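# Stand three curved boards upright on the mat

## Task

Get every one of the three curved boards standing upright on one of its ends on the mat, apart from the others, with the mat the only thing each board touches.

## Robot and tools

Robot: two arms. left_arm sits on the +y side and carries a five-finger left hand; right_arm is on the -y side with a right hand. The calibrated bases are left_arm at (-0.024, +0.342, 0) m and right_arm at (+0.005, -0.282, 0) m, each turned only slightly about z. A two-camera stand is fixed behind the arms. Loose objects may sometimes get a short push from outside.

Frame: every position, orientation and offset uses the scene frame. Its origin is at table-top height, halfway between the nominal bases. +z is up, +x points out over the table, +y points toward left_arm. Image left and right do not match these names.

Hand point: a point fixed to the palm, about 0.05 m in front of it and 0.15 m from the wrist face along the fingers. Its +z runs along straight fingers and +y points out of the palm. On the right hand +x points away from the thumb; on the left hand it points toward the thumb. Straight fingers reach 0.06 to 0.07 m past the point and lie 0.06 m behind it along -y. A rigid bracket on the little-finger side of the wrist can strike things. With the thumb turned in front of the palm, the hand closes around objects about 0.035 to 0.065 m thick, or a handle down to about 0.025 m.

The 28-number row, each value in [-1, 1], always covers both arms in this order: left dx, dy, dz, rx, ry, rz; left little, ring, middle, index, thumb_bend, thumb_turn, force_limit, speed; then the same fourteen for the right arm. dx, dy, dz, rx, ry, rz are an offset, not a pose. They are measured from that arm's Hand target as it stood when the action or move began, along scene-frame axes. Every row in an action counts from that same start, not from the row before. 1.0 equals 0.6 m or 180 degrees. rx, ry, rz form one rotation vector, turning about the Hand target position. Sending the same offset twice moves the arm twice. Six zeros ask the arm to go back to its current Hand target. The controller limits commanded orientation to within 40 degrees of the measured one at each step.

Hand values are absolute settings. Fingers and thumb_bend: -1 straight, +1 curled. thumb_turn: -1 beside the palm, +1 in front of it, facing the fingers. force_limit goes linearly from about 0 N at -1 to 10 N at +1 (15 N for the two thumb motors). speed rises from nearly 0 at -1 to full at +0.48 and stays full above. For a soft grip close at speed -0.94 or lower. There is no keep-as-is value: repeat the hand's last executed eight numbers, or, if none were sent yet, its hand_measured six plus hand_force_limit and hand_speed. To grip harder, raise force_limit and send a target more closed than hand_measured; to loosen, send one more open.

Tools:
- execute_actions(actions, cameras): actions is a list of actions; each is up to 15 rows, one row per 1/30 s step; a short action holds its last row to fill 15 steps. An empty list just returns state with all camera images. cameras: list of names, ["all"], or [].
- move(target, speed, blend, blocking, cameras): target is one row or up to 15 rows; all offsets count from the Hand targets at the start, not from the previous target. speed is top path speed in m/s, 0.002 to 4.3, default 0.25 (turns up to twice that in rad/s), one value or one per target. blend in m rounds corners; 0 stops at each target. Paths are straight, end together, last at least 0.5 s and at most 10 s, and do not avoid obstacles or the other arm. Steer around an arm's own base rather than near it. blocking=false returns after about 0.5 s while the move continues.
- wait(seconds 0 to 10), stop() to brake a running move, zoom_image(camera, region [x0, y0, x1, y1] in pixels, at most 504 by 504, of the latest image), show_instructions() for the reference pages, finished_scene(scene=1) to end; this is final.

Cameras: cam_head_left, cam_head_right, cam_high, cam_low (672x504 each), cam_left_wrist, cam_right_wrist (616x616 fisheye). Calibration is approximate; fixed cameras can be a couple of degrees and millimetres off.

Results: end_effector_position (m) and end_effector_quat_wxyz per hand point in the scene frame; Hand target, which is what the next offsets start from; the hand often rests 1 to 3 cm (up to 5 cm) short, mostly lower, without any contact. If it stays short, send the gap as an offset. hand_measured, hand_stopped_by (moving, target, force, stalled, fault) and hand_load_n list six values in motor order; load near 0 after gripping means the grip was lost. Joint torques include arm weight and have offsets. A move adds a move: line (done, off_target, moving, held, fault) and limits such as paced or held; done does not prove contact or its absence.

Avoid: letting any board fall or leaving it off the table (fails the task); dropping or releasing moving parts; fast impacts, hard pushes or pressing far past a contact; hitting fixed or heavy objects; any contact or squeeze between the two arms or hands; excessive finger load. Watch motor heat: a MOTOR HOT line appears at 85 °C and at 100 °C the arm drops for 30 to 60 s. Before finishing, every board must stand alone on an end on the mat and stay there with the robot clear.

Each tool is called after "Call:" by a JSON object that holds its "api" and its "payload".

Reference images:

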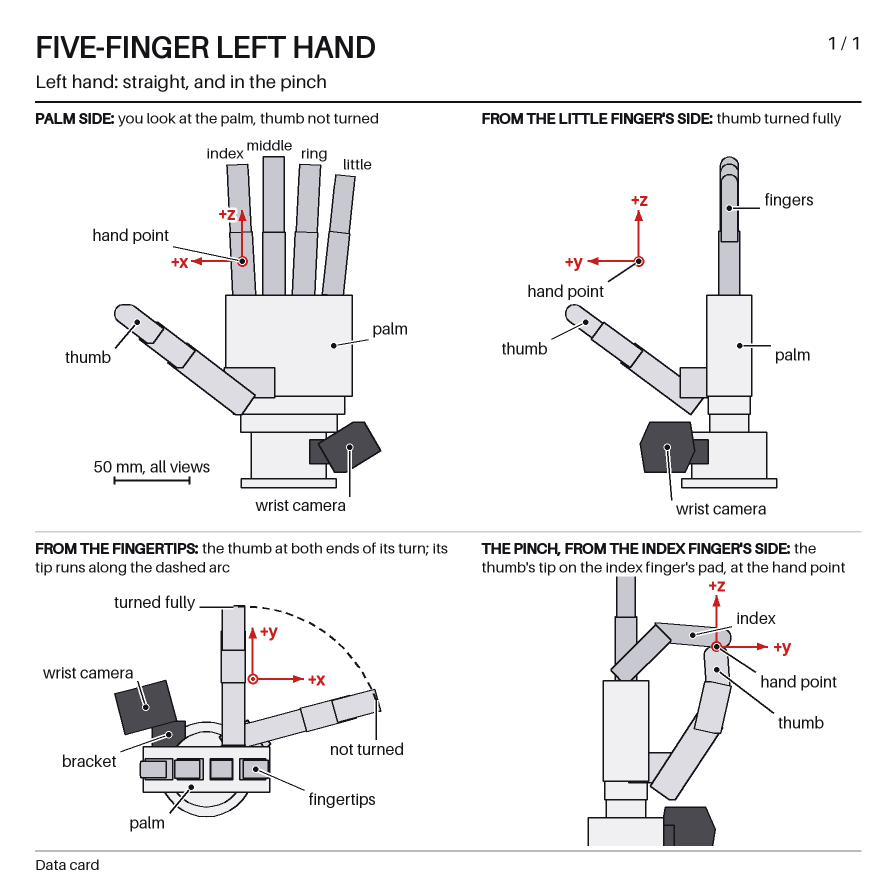

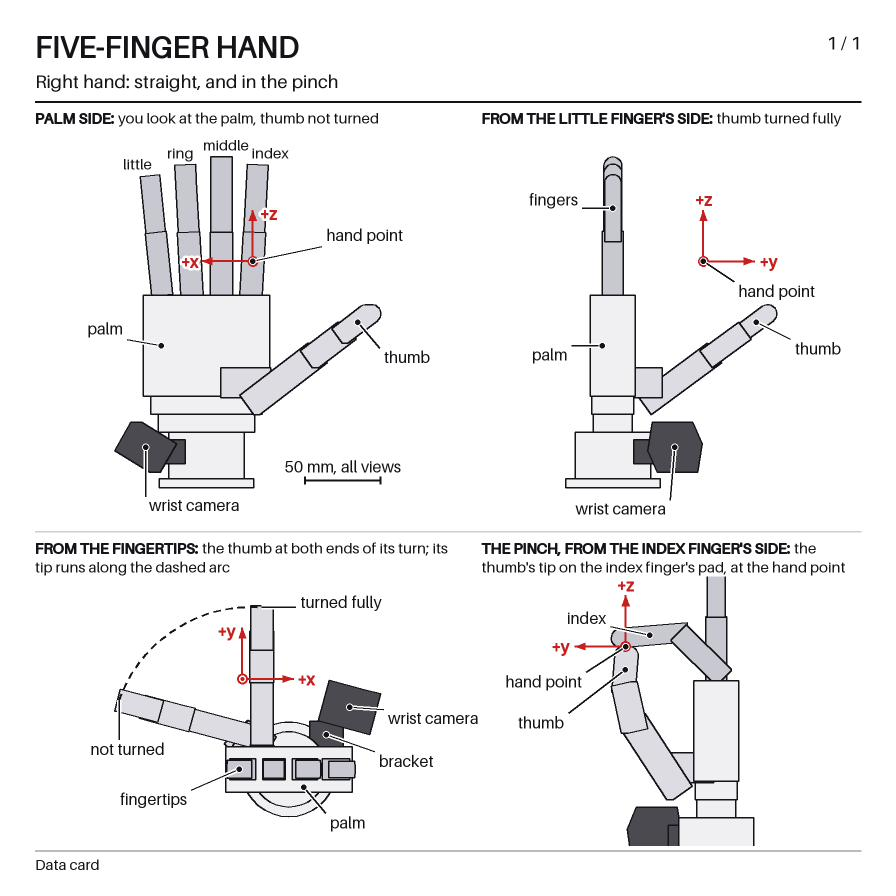

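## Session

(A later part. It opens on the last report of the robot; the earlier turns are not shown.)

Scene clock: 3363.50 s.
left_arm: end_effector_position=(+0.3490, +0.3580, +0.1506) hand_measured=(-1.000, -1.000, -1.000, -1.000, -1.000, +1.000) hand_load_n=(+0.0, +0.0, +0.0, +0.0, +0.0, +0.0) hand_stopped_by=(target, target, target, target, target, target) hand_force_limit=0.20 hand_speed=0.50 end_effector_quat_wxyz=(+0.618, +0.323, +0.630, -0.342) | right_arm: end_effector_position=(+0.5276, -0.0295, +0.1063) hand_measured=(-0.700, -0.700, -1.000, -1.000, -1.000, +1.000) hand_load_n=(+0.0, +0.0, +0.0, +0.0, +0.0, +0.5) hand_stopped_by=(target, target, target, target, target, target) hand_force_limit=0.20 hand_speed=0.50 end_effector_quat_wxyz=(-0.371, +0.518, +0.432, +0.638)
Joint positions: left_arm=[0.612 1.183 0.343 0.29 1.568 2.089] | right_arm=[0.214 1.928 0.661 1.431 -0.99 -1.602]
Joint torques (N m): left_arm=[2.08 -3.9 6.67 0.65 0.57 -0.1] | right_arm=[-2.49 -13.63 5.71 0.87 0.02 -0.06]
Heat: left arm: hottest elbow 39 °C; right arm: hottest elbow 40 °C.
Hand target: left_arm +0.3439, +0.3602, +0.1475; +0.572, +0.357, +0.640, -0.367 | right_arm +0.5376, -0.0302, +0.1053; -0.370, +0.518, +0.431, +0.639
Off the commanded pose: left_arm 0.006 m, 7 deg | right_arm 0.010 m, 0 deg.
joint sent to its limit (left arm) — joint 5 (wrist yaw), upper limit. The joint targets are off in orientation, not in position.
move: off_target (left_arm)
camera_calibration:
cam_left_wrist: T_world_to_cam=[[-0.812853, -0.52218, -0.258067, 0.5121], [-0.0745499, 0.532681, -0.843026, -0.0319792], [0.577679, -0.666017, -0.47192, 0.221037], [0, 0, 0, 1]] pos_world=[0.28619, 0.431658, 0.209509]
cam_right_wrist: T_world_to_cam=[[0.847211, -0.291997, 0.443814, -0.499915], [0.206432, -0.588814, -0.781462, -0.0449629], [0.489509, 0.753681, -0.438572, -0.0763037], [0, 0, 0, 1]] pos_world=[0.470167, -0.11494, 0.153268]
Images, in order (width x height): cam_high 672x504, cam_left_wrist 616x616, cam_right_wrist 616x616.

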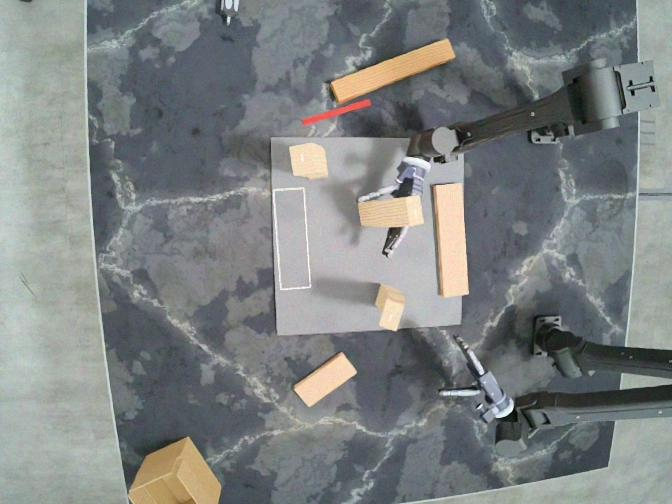

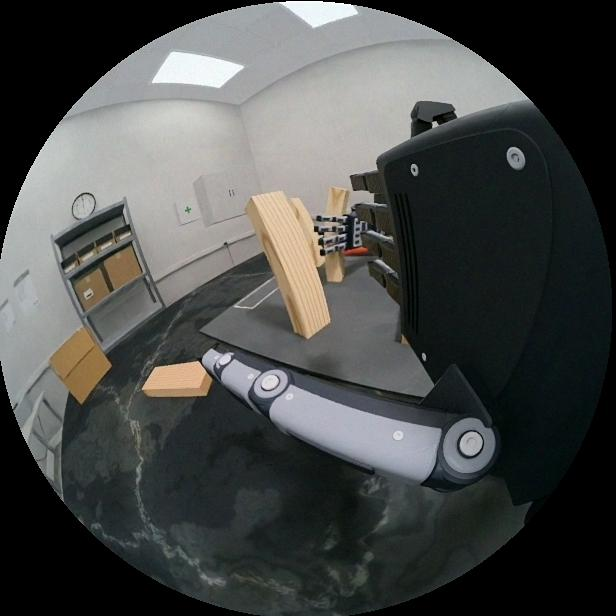

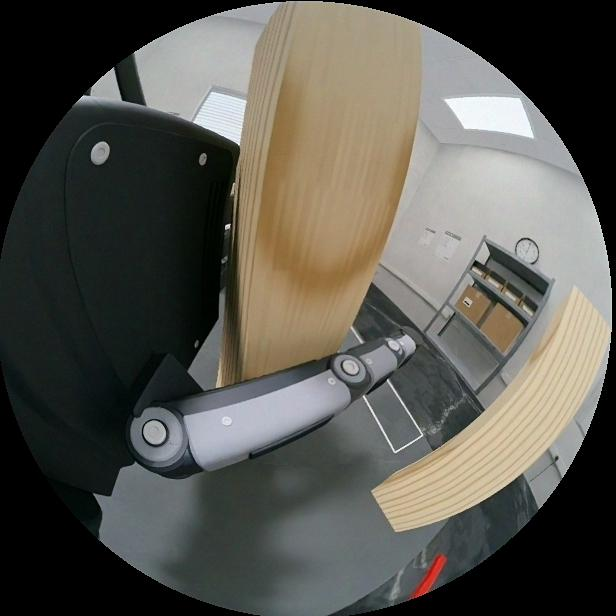

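Call:
{"api": "move", "payload": {"target": [0,0,0,0,0,0,-1,-1,-1,-1,-1,1,0.2,0.5,0.022,-0.003,0,0,0,0,-0.7,-0.7,-1,-1,-1,1,0.2,0.5], "speed": 0.015, "cameras": ["cam_left_wrist","cam_high"]}}

Call:
{"api": "zoom_image", "payload": {"camera": "cam_left_wrist", "region": [300, 160, 380, 300]}}

Call:
{"api": "zoom_image", "payload": {"camera": "cam_high", "region": [340, 140, 480, 280]}}

Scene clock: 3374.83 s.
left_arm: end_effector_position=(+0.3490, +0.3580, +0.1506) hand_measured=(-1.000, -1.000, -1.000, -1.000, -1.000, +1.000) hand_load_n=(+0.0, +0.0, +0.0, +0.0, +0.0, +0.0) hand_stopped_by=(target, target, target, target, target, target) hand_force_limit=0.20 hand_speed=0.50 end_effector_quat_wxyz=(+0.618, +0.323, +0.630, -0.342) | right_arm: end_effector_position=(+0.5370, -0.0286, +0.1047) hand_measured=(-0.700, -0.700, -1.000, -1.000, -1.000, +1.000) hand_load_n=(+0.0, +0.0, +0.0, +0.0, +0.0, +0.5) hand_stopped_by=(target, target, target, target, target, target) hand_force_limit=0.20 hand_speed=0.50 end_effector_quat_wxyz=(-0.373, +0.517, +0.435, +0.635)
Joint positions: left_arm=[0.612 1.183 0.343 0.29 1.568 2.089] | right_arm=[0.208 1.941 0.691 1.412 -1.005 -1.602]
Joint torques (N m): left_arm=[2.2 -3.9 6.65 0.66 0.56 -0.08] | right_arm=[-2.73 -13.86 6.11 0.75 0.16 -0.02]
Heat: left arm: hottest elbow 39 °C; right arm: hottest elbow 40 °C.
Hand target: left_arm +0.3439, +0.3602, +0.1475; +0.572, +0.357, +0.640, -0.367 | right_arm +0.5508, -0.0319, +0.1053; -0.370, +0.518, +0.432, +0.639
Off the commanded pose: left_arm 0.006 m, 7 deg | right_arm 0.014 m, 1 deg.
joint sent to its limit (left arm) — joint 5 (wrist yaw), upper limit. The joint targets are off in orientation, not in position.
move: off_target (left_arm, right_arm)
camera_calibration:
cam_left_wrist: T_world_to_cam=[[-0.812853, -0.52218, -0.258067, 0.5121], [-0.0745499, 0.532681, -0.843026, -0.0319792], [0.577679, -0.666017, -0.47192, 0.221037], [0, 0, 0, 1]] pos_world=[0.28619, 0.431658, 0.209509]
Images, in order (width x height): cam_high 672x504, cam_left_wrist 616x616.

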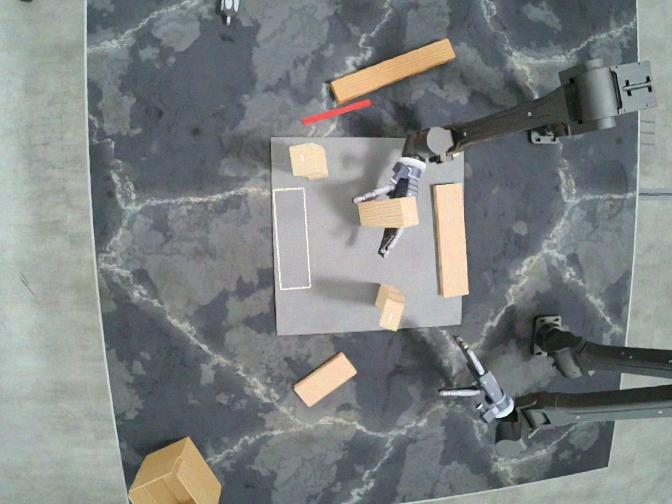

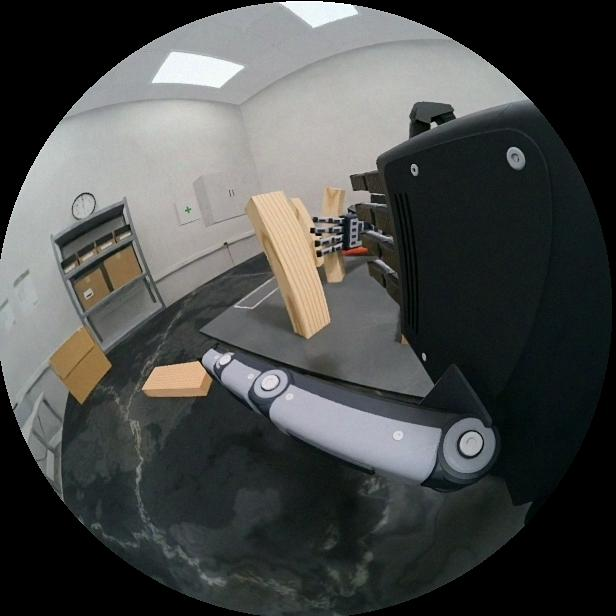

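Scaled by 3.600 from the camera's 616x616 image, which has a finer 880x880 frame.

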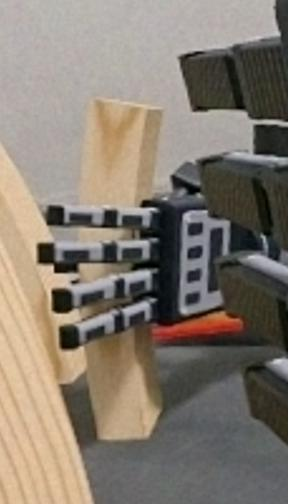

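Scaled by 3.600 from the camera's 672x504 image, which has a finer 960x720 frame.

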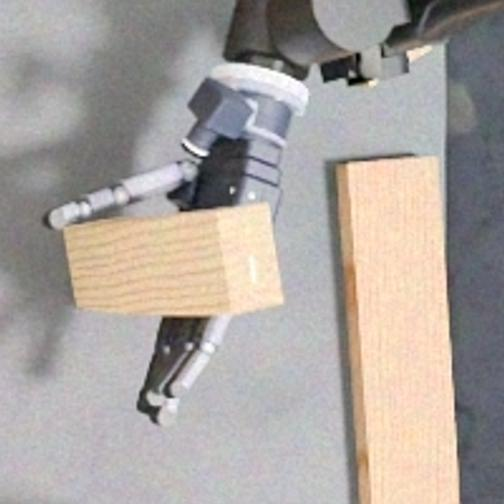

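Call:
{"api": "move", "payload": {"target": [0,0,0,0,0,0,-1,-1,-1,-1,-1,1,0.2,0.5,0.01,-0.002,0,0,0,0,-0.7,-0.7,-1,-1,-1,1,0.2,0.5], "speed": 0.015, "cameras": ["cam_left_wrist","cam_high"]}}

Call:
{"api": "zoom_image", "payload": {"camera": "cam_left_wrist", "region": [305, 180, 365, 300]}}

Scene clock: 3381.10 s.
left_arm: end_effector_position=(+0.3490, +0.3580, +0.1506) hand_measured=(-1.000, -1.000, -1.000, -1.000, -1.000, +1.000) hand_load_n=(+0.0, +0.0, +0.0, +0.0, +0.0, +0.5) hand_stopped_by=(target, target, target, target, target, target) hand_force_limit=0.20 hand_speed=0.50 end_effector_quat_wxyz=(+0.618, +0.323, +0.630, -0.342) | right_arm: end_effector_position=(+0.5438, -0.0300, +0.1052) hand_measured=(-0.700, -0.700, -1.000, -1.000, -1.000, +1.000) hand_load_n=(+0.0, +0.5, +0.0, +0.0, +0.0, +0.0) hand_stopped_by=(target, target, target, target, target, target) hand_force_limit=0.20 hand_speed=0.50 end_effector_quat_wxyz=(-0.372, +0.517, +0.435, +0.636)
Joint positions: left_arm=[0.612 1.183 0.343 0.29 1.568 2.089] | right_arm=[0.202 1.948 0.709 1.404 -1.01 -1.602]
Joint torques (N m): left_arm=[2.26 -3.96 6.64 0.65 0.56 -0.09] | right_arm=[-2.73 -14.21 6.24 0.77 0.09 -0.01]
Heat: left arm: hottest elbow 39 °C; right arm: hottest elbow 40 °C.
Hand target: left_arm +0.3439, +0.3602, +0.1475; +0.572, +0.357, +0.640, -0.367 | right_arm +0.5568, -0.0331, +0.1053; -0.370, +0.518, +0.432, +0.639
Off the commanded pose: left_arm 0.006 m, 7 deg | right_arm 0.013 m, 1 deg.
joint sent to its limit (left arm) — joint 5 (wrist yaw), upper limit. The joint targets are off in orientation, not in position.
move: off_target (left_arm, right_arm)
camera_calibration:
cam_left_wrist: T_world_to_cam=[[-0.812853, -0.52218, -0.258067, 0.5121], [-0.0745499, 0.532681, -0.843026, -0.0319792], [0.577679, -0.666017, -0.47192, 0.221037], [0, 0, 0, 1]] pos_world=[0.28619, 0.431658, 0.209509]
Images, in order (width x height): cam_high 672x504, cam_left_wrist 616x616.

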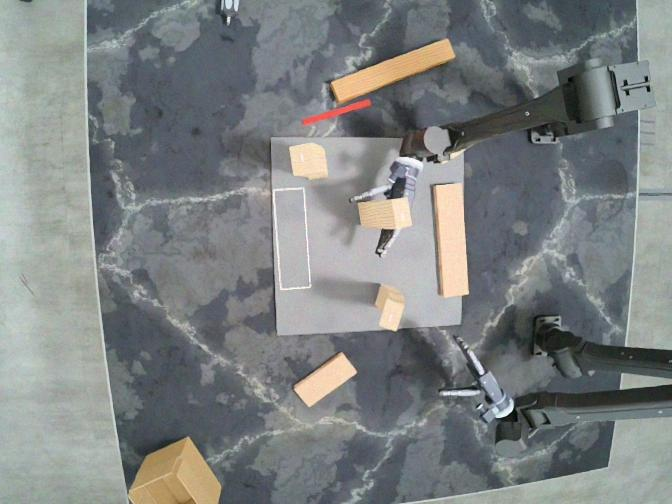

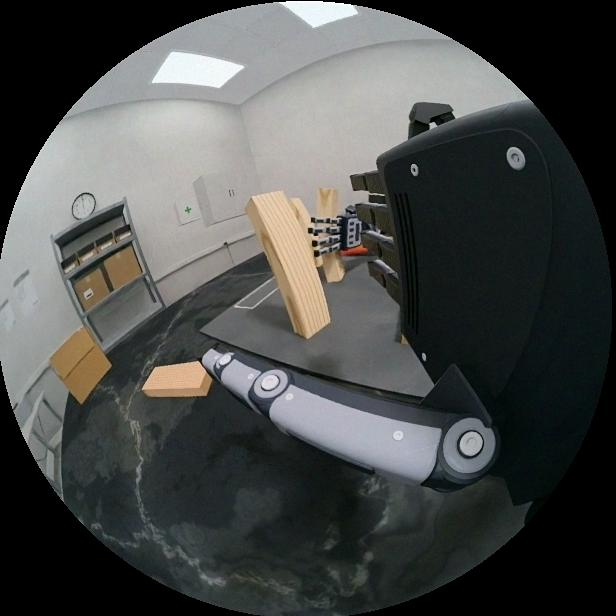

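Scaled by 4.200 from the camera's 616x616 image, which has a finer 880x880 frame.

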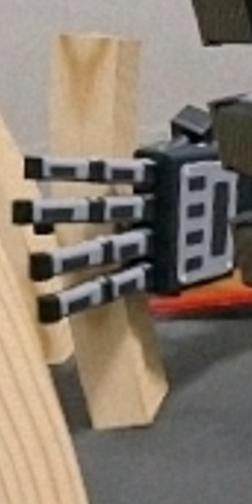

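Call:
{"api": "move", "payload": {"target": [0,0,0,0,0,0,-1,-1,-1,-1,-1,1,0.2,0.5,-0.075,0.0,0,0,0,0,-0.7,-0.7,-1,-1,-1,1,0.2,0.5], "speed": 0.008, "cameras": ["cam_left_wrist","cam_high"]}}

Call:
{"api": "zoom_image", "payload": {"camera": "cam_left_wrist", "region": [305, 180, 365, 300]}}

Scene clock: 3394.10 s.
left_arm: end_effector_position=(+0.3490, +0.3580, +0.1506) hand_measured=(-1.000, -1.000, -1.000, -1.000, -1.000, +1.000) hand_load_n=(+0.0, +0.0, +0.0, +0.0, +0.0, +0.0) hand_stopped_by=(target, target, target, target, target, target) hand_force_limit=0.20 hand_speed=0.50 end_effector_quat_wxyz=(+0.618, +0.323, +0.630, -0.342) | right_arm: end_effector_position=(+0.5142, -0.0366, +0.0915) hand_measured=(-0.700, -0.700, -1.000, -1.000, -1.000, +1.000) hand_load_n=(+0.0, +0.0, +0.0, +0.0, +0.0, +0.0) hand_stopped_by=(target, target, target, target, target, target) hand_force_limit=0.20 hand_speed=0.50 end_effector_quat_wxyz=(-0.374, +0.531, +0.426, +0.630)
Joint positions: left_arm=[0.612 1.183 0.343 0.29 1.568 2.089] | right_arm=[0.207 1.936 0.619 1.449 -0.988 -1.602]
Joint torques (N m): left_arm=[2.2 -4.01 6.64 0.61 0.56 -0.09] | right_arm=[-1.32 -16.38 2.92 1.94 0.15 -0.08]
Heat: left arm: hottest elbow 38 °C; right arm: hottest elbow 40 °C.
Hand target: left_arm +0.3439, +0.3602, +0.1475; +0.572, +0.357, +0.640, -0.367 | right_arm +0.5118, -0.0332, +0.1052; -0.370, +0.518, +0.431, +0.639
Off the commanded pose: left_arm 0.006 m, 7 deg | right_arm 0.014 m, 2 deg.
joint sent to its limit (left arm) — joint 5 (wrist yaw), upper limit. The joint targets are off in orientation, not in position.
move: off_target (left_arm, right_arm)
camera_calibration:
cam_left_wrist: T_world_to_cam=[[-0.812853, -0.52218, -0.258067, 0.5121], [-0.0745499, 0.532681, -0.843026, -0.0319792], [0.577679, -0.666017, -0.47192, 0.221037], [0, 0, 0, 1]] pos_world=[0.28619, 0.431658, 0.209509]
Images, in order (width x height): cam_high 672x504, cam_left_wrist 616x616.

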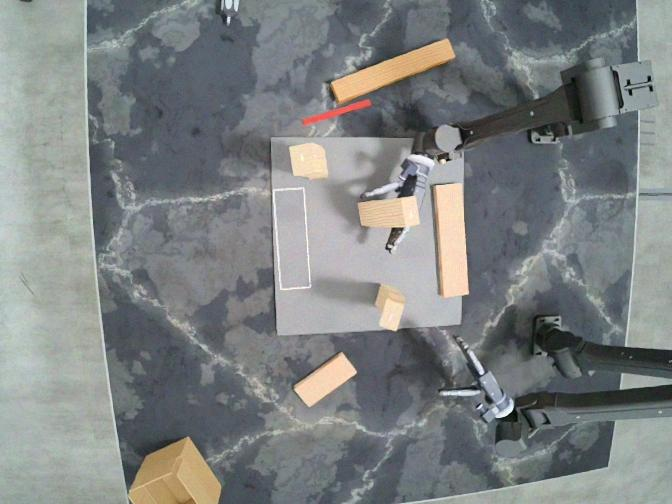

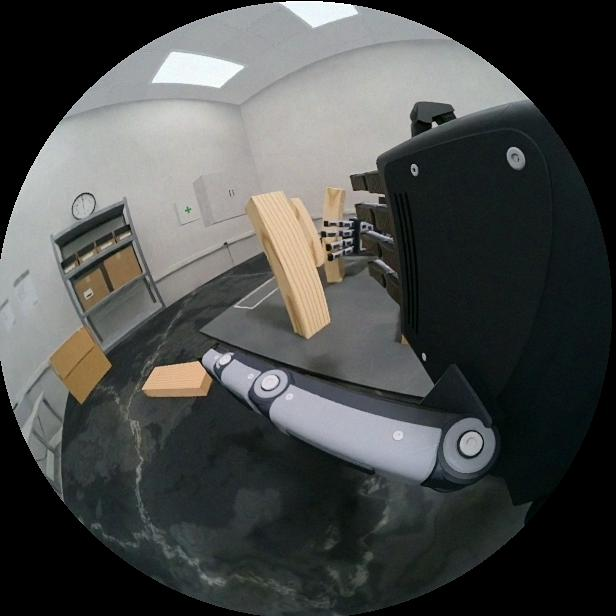

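Scaled by 4.200 from the camera's 616x616 image, which has a finer 880x880 frame.

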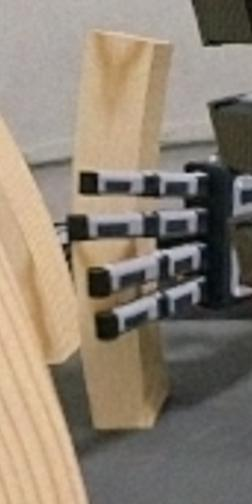

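Call:
{"api": "move", "payload": {"target": [0,0,0,0,0,0,-1,-1,-1,-1,-1,1,0.2,0.5,-0.03,-0.005,0,0,0,0,-0.7,-0.7,-1,-1,-1,1,0.2,0.5], "speed": 0.02, "cameras": ["cam_left_wrist","cam_high","cam_right_wrist"]}}

Call:
{"api": "zoom_image", "payload": {"camera": "cam_left_wrist", "region": [305, 180, 365, 300]}}

Call:
{"api": "zoom_image", "payload": {"camera": "cam_high", "region": [340, 140, 480, 280]}}

Scene clock: 3405.13 s.
left_arm: end_effector_position=(+0.3490, +0.3580, +0.1506) hand_measured=(-1.000, -1.000, -1.000, -1.000, -1.000, +1.000) hand_load_n=(+0.0, +0.0, +0.0, +0.0, +0.0, +0.0) hand_stopped_by=(target, target, target, target, target, target) hand_force_limit=0.20 hand_speed=0.50 end_effector_quat_wxyz=(+0.618, +0.323, +0.630, -0.342) | right_arm: end_effector_position=(+0.4963, -0.0395, +0.0921) hand_measured=(-0.700, -0.700, -1.000, -1.000, -1.000, +1.000) hand_load_n=(+0.0, +0.0, +0.0, +0.0, +0.0, +0.0) hand_stopped_by=(target, target, target, target, target, target) hand_force_limit=0.20 hand_speed=0.50 end_effector_quat_wxyz=(-0.374, +0.531, +0.426, +0.630)
Joint positions: left_arm=[0.612 1.183 0.343 0.29 1.568 2.089] | right_arm=[0.21 1.919 0.568 1.481 -0.985 -1.602]
Joint torques (N m): left_arm=[2.08 -3.9 6.61 0.65 0.56 -0.09] | right_arm=[-1.32 -15.44 2.73 2 0.17 -0.09]
Heat: left arm: hottest elbow 38 °C; right arm: hottest elbow 40 °C.
Hand target: left_arm +0.3439, +0.3602, +0.1475; +0.572, +0.357, +0.640, -0.367 | right_arm +0.4938, -0.0362, +0.1053; -0.370, +0.518, +0.431, +0.639
Off the commanded pose: left_arm 0.006 m, 7 deg | right_arm 0.014 m, 2 deg.
joint sent to its limit (left arm) — joint 5 (wrist yaw), upper limit. The joint targets are off in orientation, not in position.
move: off_target (left_arm, right_arm)
camera_calibration:
cam_left_wrist: T_world_to_cam=[[-0.812853, -0.52218, -0.258067, 0.5121], [-0.0745499, 0.532681, -0.843026, -0.0319792], [0.577679, -0.666017, -0.47192, 0.221037], [0, 0, 0, 1]] pos_world=[0.28619, 0.431658, 0.209509]
cam_right_wrist: T_world_to_cam=[[0.858676, -0.296479, 0.418062, -0.473511], [0.175856, -0.595744, -0.783686, -0.0402773], [0.481404, 0.746451, -0.459414, -0.054049], [0, 0, 0, 1]] pos_world=[0.439695, -0.124036, 0.141561]
Images, in order (width x height): cam_high 672x504, cam_left_wrist 616x616, cam_right_wrist 616x616.

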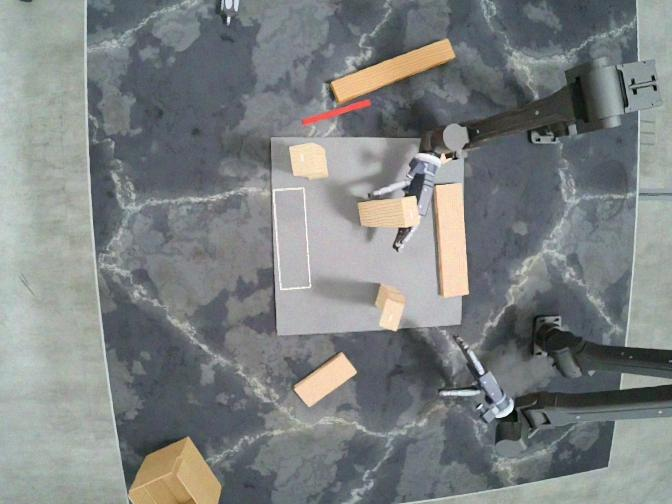

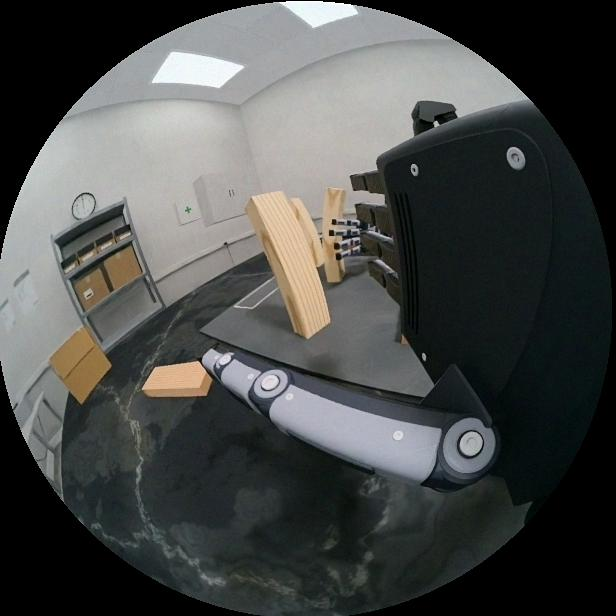

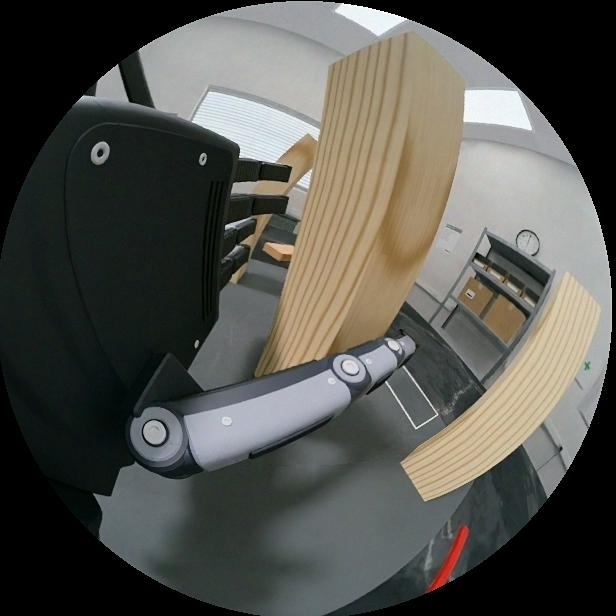

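Scaled by 4.200 from the camera's 616x616 image, which has a finer 880x880 frame.

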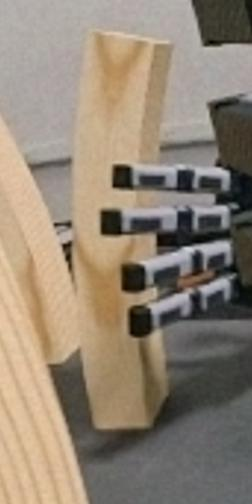

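Scaled by 3.600 from the camera's 672x504 image, which has a finer 960x720 frame.

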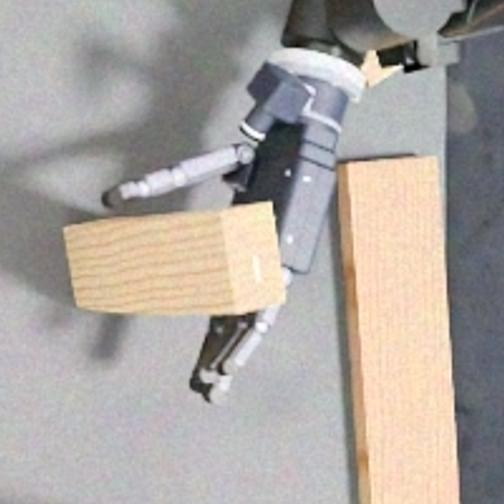

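Call:
{"api": "move", "payload": {"target": [0,0,0,0,0,0,-1,-1,-1,-1,-1,1,0.2,0.5,-0.045,-0.09,0,0,0,0,-0.7,-0.7,-1,-1,-1,1,0.2,0.5], "speed": 0.04, "cameras": ["cam_left_wrist","cam_high"]}}

Call:
{"api": "zoom_image", "payload": {"camera": "cam_left_wrist", "region": [305, 180, 365, 300]}}

Call:
{"api": "zoom_image", "payload": {"camera": "cam_high", "region": [340, 140, 480, 280]}}

Scene clock: 3416.23 s.
left_arm: end_effector_position=(+0.3490, +0.3580, +0.1506) hand_measured=(-1.000, -1.000, -1.000, -1.000, -1.000, +1.000) hand_load_n=(+0.0, +0.0, +0.0, +0.0, +0.0, +0.5) hand_stopped_by=(target, target, target, target, target, target) hand_force_limit=0.20 hand_speed=0.50 end_effector_quat_wxyz=(+0.618, +0.323, +0.630, -0.342) | right_arm: end_effector_position=(+0.4672, -0.0868, +0.0952) hand_measured=(-0.700, -0.700, -1.000, -1.000, -1.000, +1.000) hand_load_n=(+0.0, +0.0, +0.0, +0.0, +0.0, +0.5) hand_stopped_by=(target, target, target, target, target, target) hand_force_limit=0.20 hand_speed=0.50 end_effector_quat_wxyz=(-0.372, +0.531, +0.434, +0.626)
Joint positions: left_arm=[0.612 1.183 0.343 0.29 1.568 2.089] | right_arm=[0.088 1.874 0.47 1.541 -1.117 -1.597]
Joint torques (N m): left_arm=[2.14 -4.01 6.64 0.65 0.56 -0.1] | right_arm=[-2.43 -14.21 2.28 1.89 0 0.03]
Heat: left arm: hottest elbow 38 °C; right arm: hottest elbow 40 °C.
Hand target: left_arm +0.3439, +0.3602, +0.1475; +0.572, +0.357, +0.640, -0.367 | right_arm +0.4668, -0.0901, +0.1053; -0.370, +0.518, +0.431, +0.639
Off the commanded pose: left_arm 0.006 m, 7 deg | right_arm 0.011 m, 2 deg.
joint sent to its limit (left arm) — joint 5 (wrist yaw), upper limit. The joint targets are off in orientation, not in position.
joint sent to its limit (right arm) — joint 4 (wrist pitch), upper limit. The joint targets still meet the commanded pose.
move: off_target (left_arm, right_arm)
camera_calibration:
cam_left_wrist: T_world_to_cam=[[-0.812853, -0.52218, -0.258067, 0.5121], [-0.0745499, 0.532681, -0.843026, -0.0319792], [0.577679, -0.666017, -0.47192, 0.221037], [0, 0, 0, 1]] pos_world=[0.28619, 0.431658, 0.209509]
Images, in order (width x height): cam_high 672x504, cam_left_wrist 616x616.

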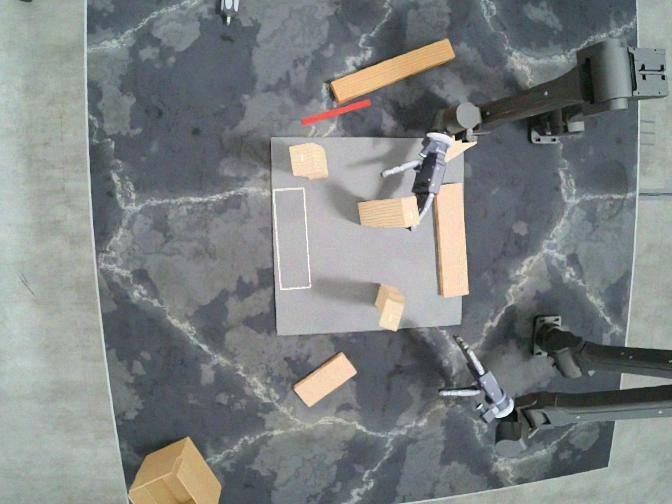

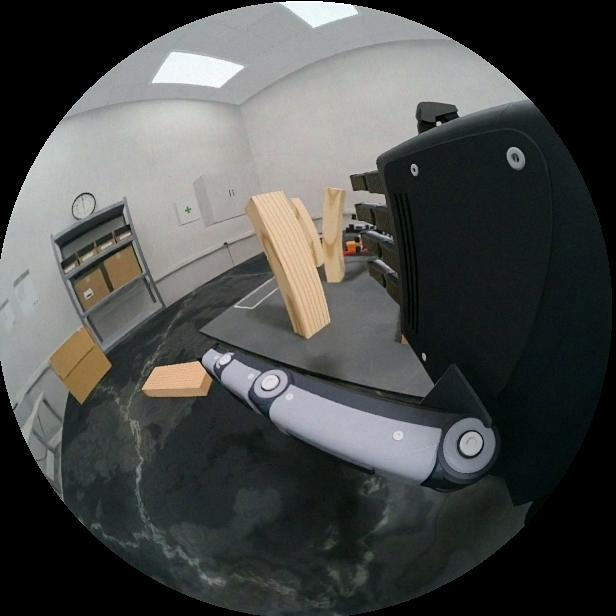

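Scaled by 4.200 from the camera's 616x616 image, which has a finer 880x880 frame.

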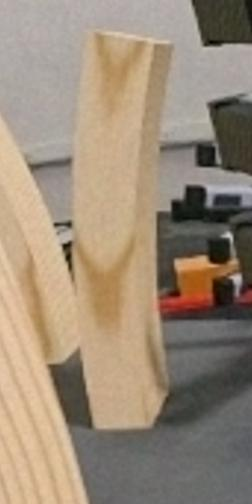

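Scaled by 3.600 from the camera's 672x504 image, which has a finer 960x720 frame.

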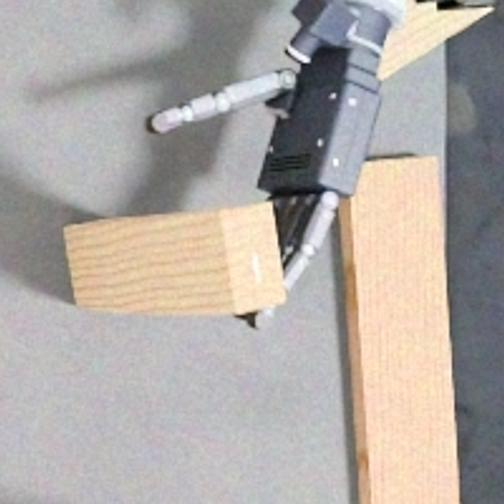

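Call:
{"api": "move", "payload": {"target": [[0,0,0,0,0,0,-1,-1,-1,-1,-1,1,0.2,0.5,-0.04,-0.13,0.01,0,0,0,-0.7,-0.7,-1,-1,-1,1,0.2,0.5],[0,0,0,0,0,0,-1,-1,-1,-1,-1,1,0.2,0.5,-0.1,-0.2,0.15,0,0,0,-0.7,-0.7,-1,-1,-1,1,0.2,0.5]], "speed": 0.1, "blend": [0.02,0], "cameras": ["cam_left_wrist","cam_high","cam_head_left","cam_head_right","cam_low"]}}

Call:
{"api": "zoom_image", "payload": {"camera": "cam_head_left", "region": [210, 90, 450, 320]}}

Call:
{"api": "zoom_image", "payload": {"camera": "cam_low", "region": [320, 210, 440, 310]}}

Scene clock: 3428.17 s.
left_arm: end_effector_position=(+0.3490, +0.3580, +0.1506) hand_measured=(-1.000, -1.000, -1.000, -1.000, -1.000, +1.000) hand_load_n=(+0.0, +0.0, +0.0, +0.0, +0.0, +0.5) hand_stopped_by=(target, target, target, target, target, target) hand_force_limit=0.20 hand_speed=0.50 end_effector_quat_wxyz=(+0.618, +0.323, +0.630, -0.342) | right_arm: end_effector_position=(+0.4089, -0.2074, +0.1910) hand_measured=(-0.700, -0.700, -1.000, -1.000, -1.000, +1.000) hand_load_n=(+0.0, +0.0, +0.0, +0.0, +0.0, +0.0) hand_stopped_by=(target, target, target, target, target, target) hand_force_limit=0.20 hand_speed=0.50 end_effector_quat_wxyz=(-0.357, +0.541, +0.435, +0.625)
Joint positions: left_arm=[0.612 1.183 0.343 0.29 1.568 2.089] | right_arm=[-0.308 1.457 0.352 1.545 -1.483 -1.289]
Joint torques (N m): left_arm=[2.37 -3.96 6.65 0.66 0.56 -0.1] | right_arm=[-2.49 -9.17 4.04 1.29 0.25 0]
Heat: left arm: hottest elbow 38 °C; right arm: hottest elbow 39 °C.
Hand target: left_arm +0.3439, +0.3602, +0.1475; +0.572, +0.357, +0.640, -0.367 | right_arm +0.4068, -0.2101, +0.1952; -0.370, +0.518, +0.432, +0.639
Off the commanded pose: left_arm 0.006 m, 7 deg | right_arm 0.005 m, 3 deg.
joint sent to its limit (left arm) — joint 5 (wrist yaw), upper limit. The joint targets are off in orientation, not in position.
joint sent to its limit (right arm) — joint 4 (wrist pitch), upper limit. The joint targets are off in orientation, not in position.
move: off_target (left_arm, right_arm)
camera_calibration:
cam_left_wrist: T_world_to_cam=[[-0.812853, -0.52218, -0.258067, 0.5121], [-0.0745499, 0.532681, -0.843026, -0.0319792], [0.577679, -0.666017, -0.47192, 0.221037], [0, 0, 0, 1]] pos_world=[0.28619, 0.431658, 0.209509]
Images, in order (width x height): cam_head_left 672x504, cam_head_right 672x504, cam_high 672x504, cam_low 672x504, cam_left_wrist 616x616.

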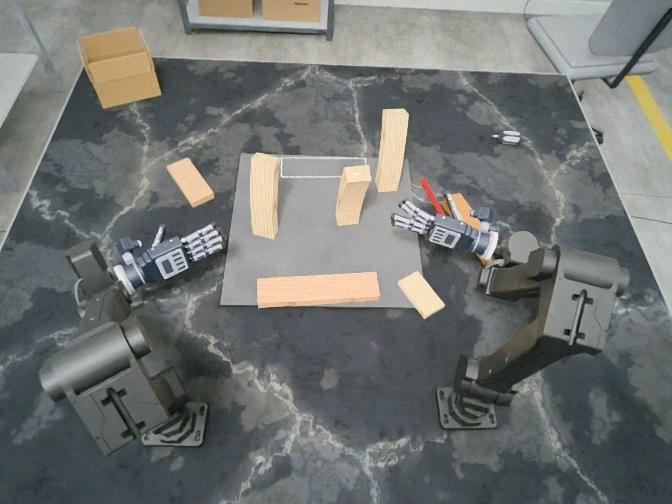

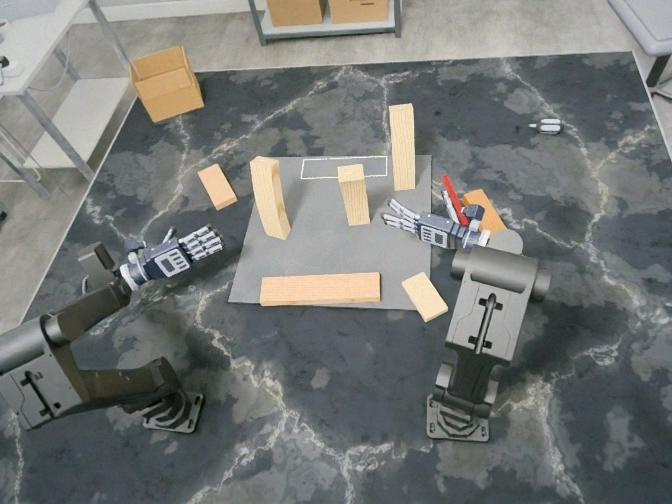

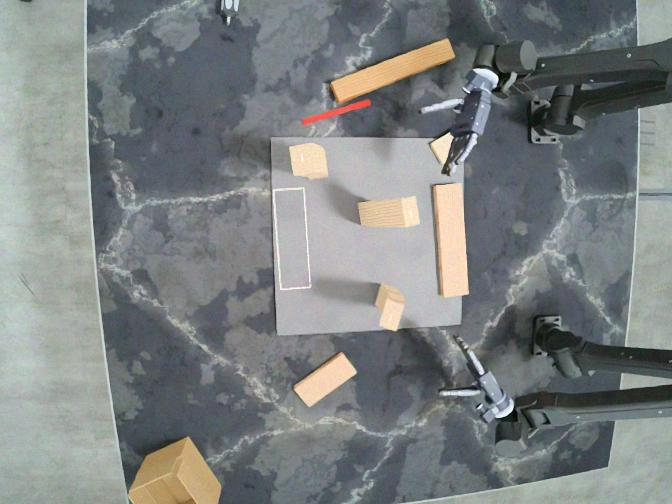

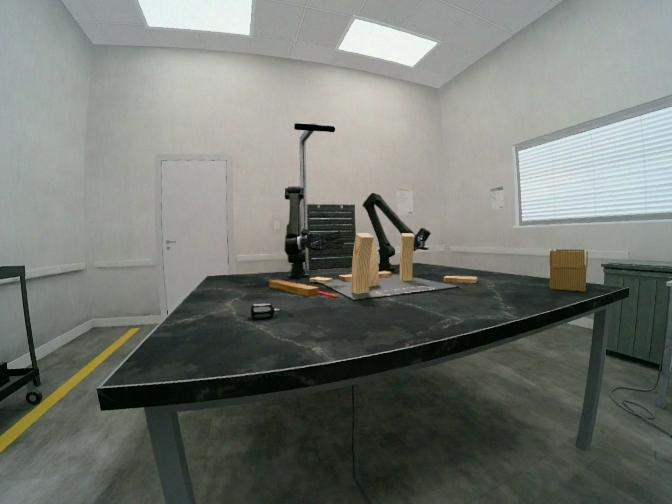

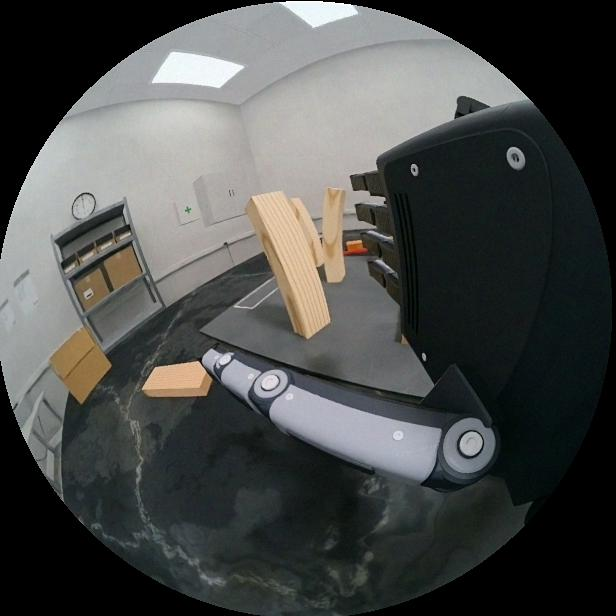

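Scaled by 2.100 from the camera's 672x504 image, which has a finer 960x720 frame.

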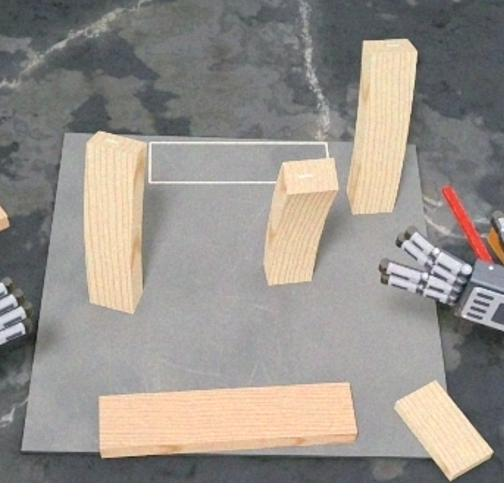

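Scaled by 4.200 from the camera's 672x504 image, which has a finer 960x720 frame.

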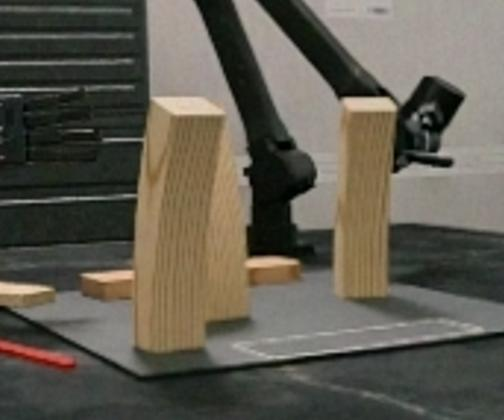

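Call:
{"api": "finished_scene", "payload": {"scene": 1}}

The scene is finished: the task was done.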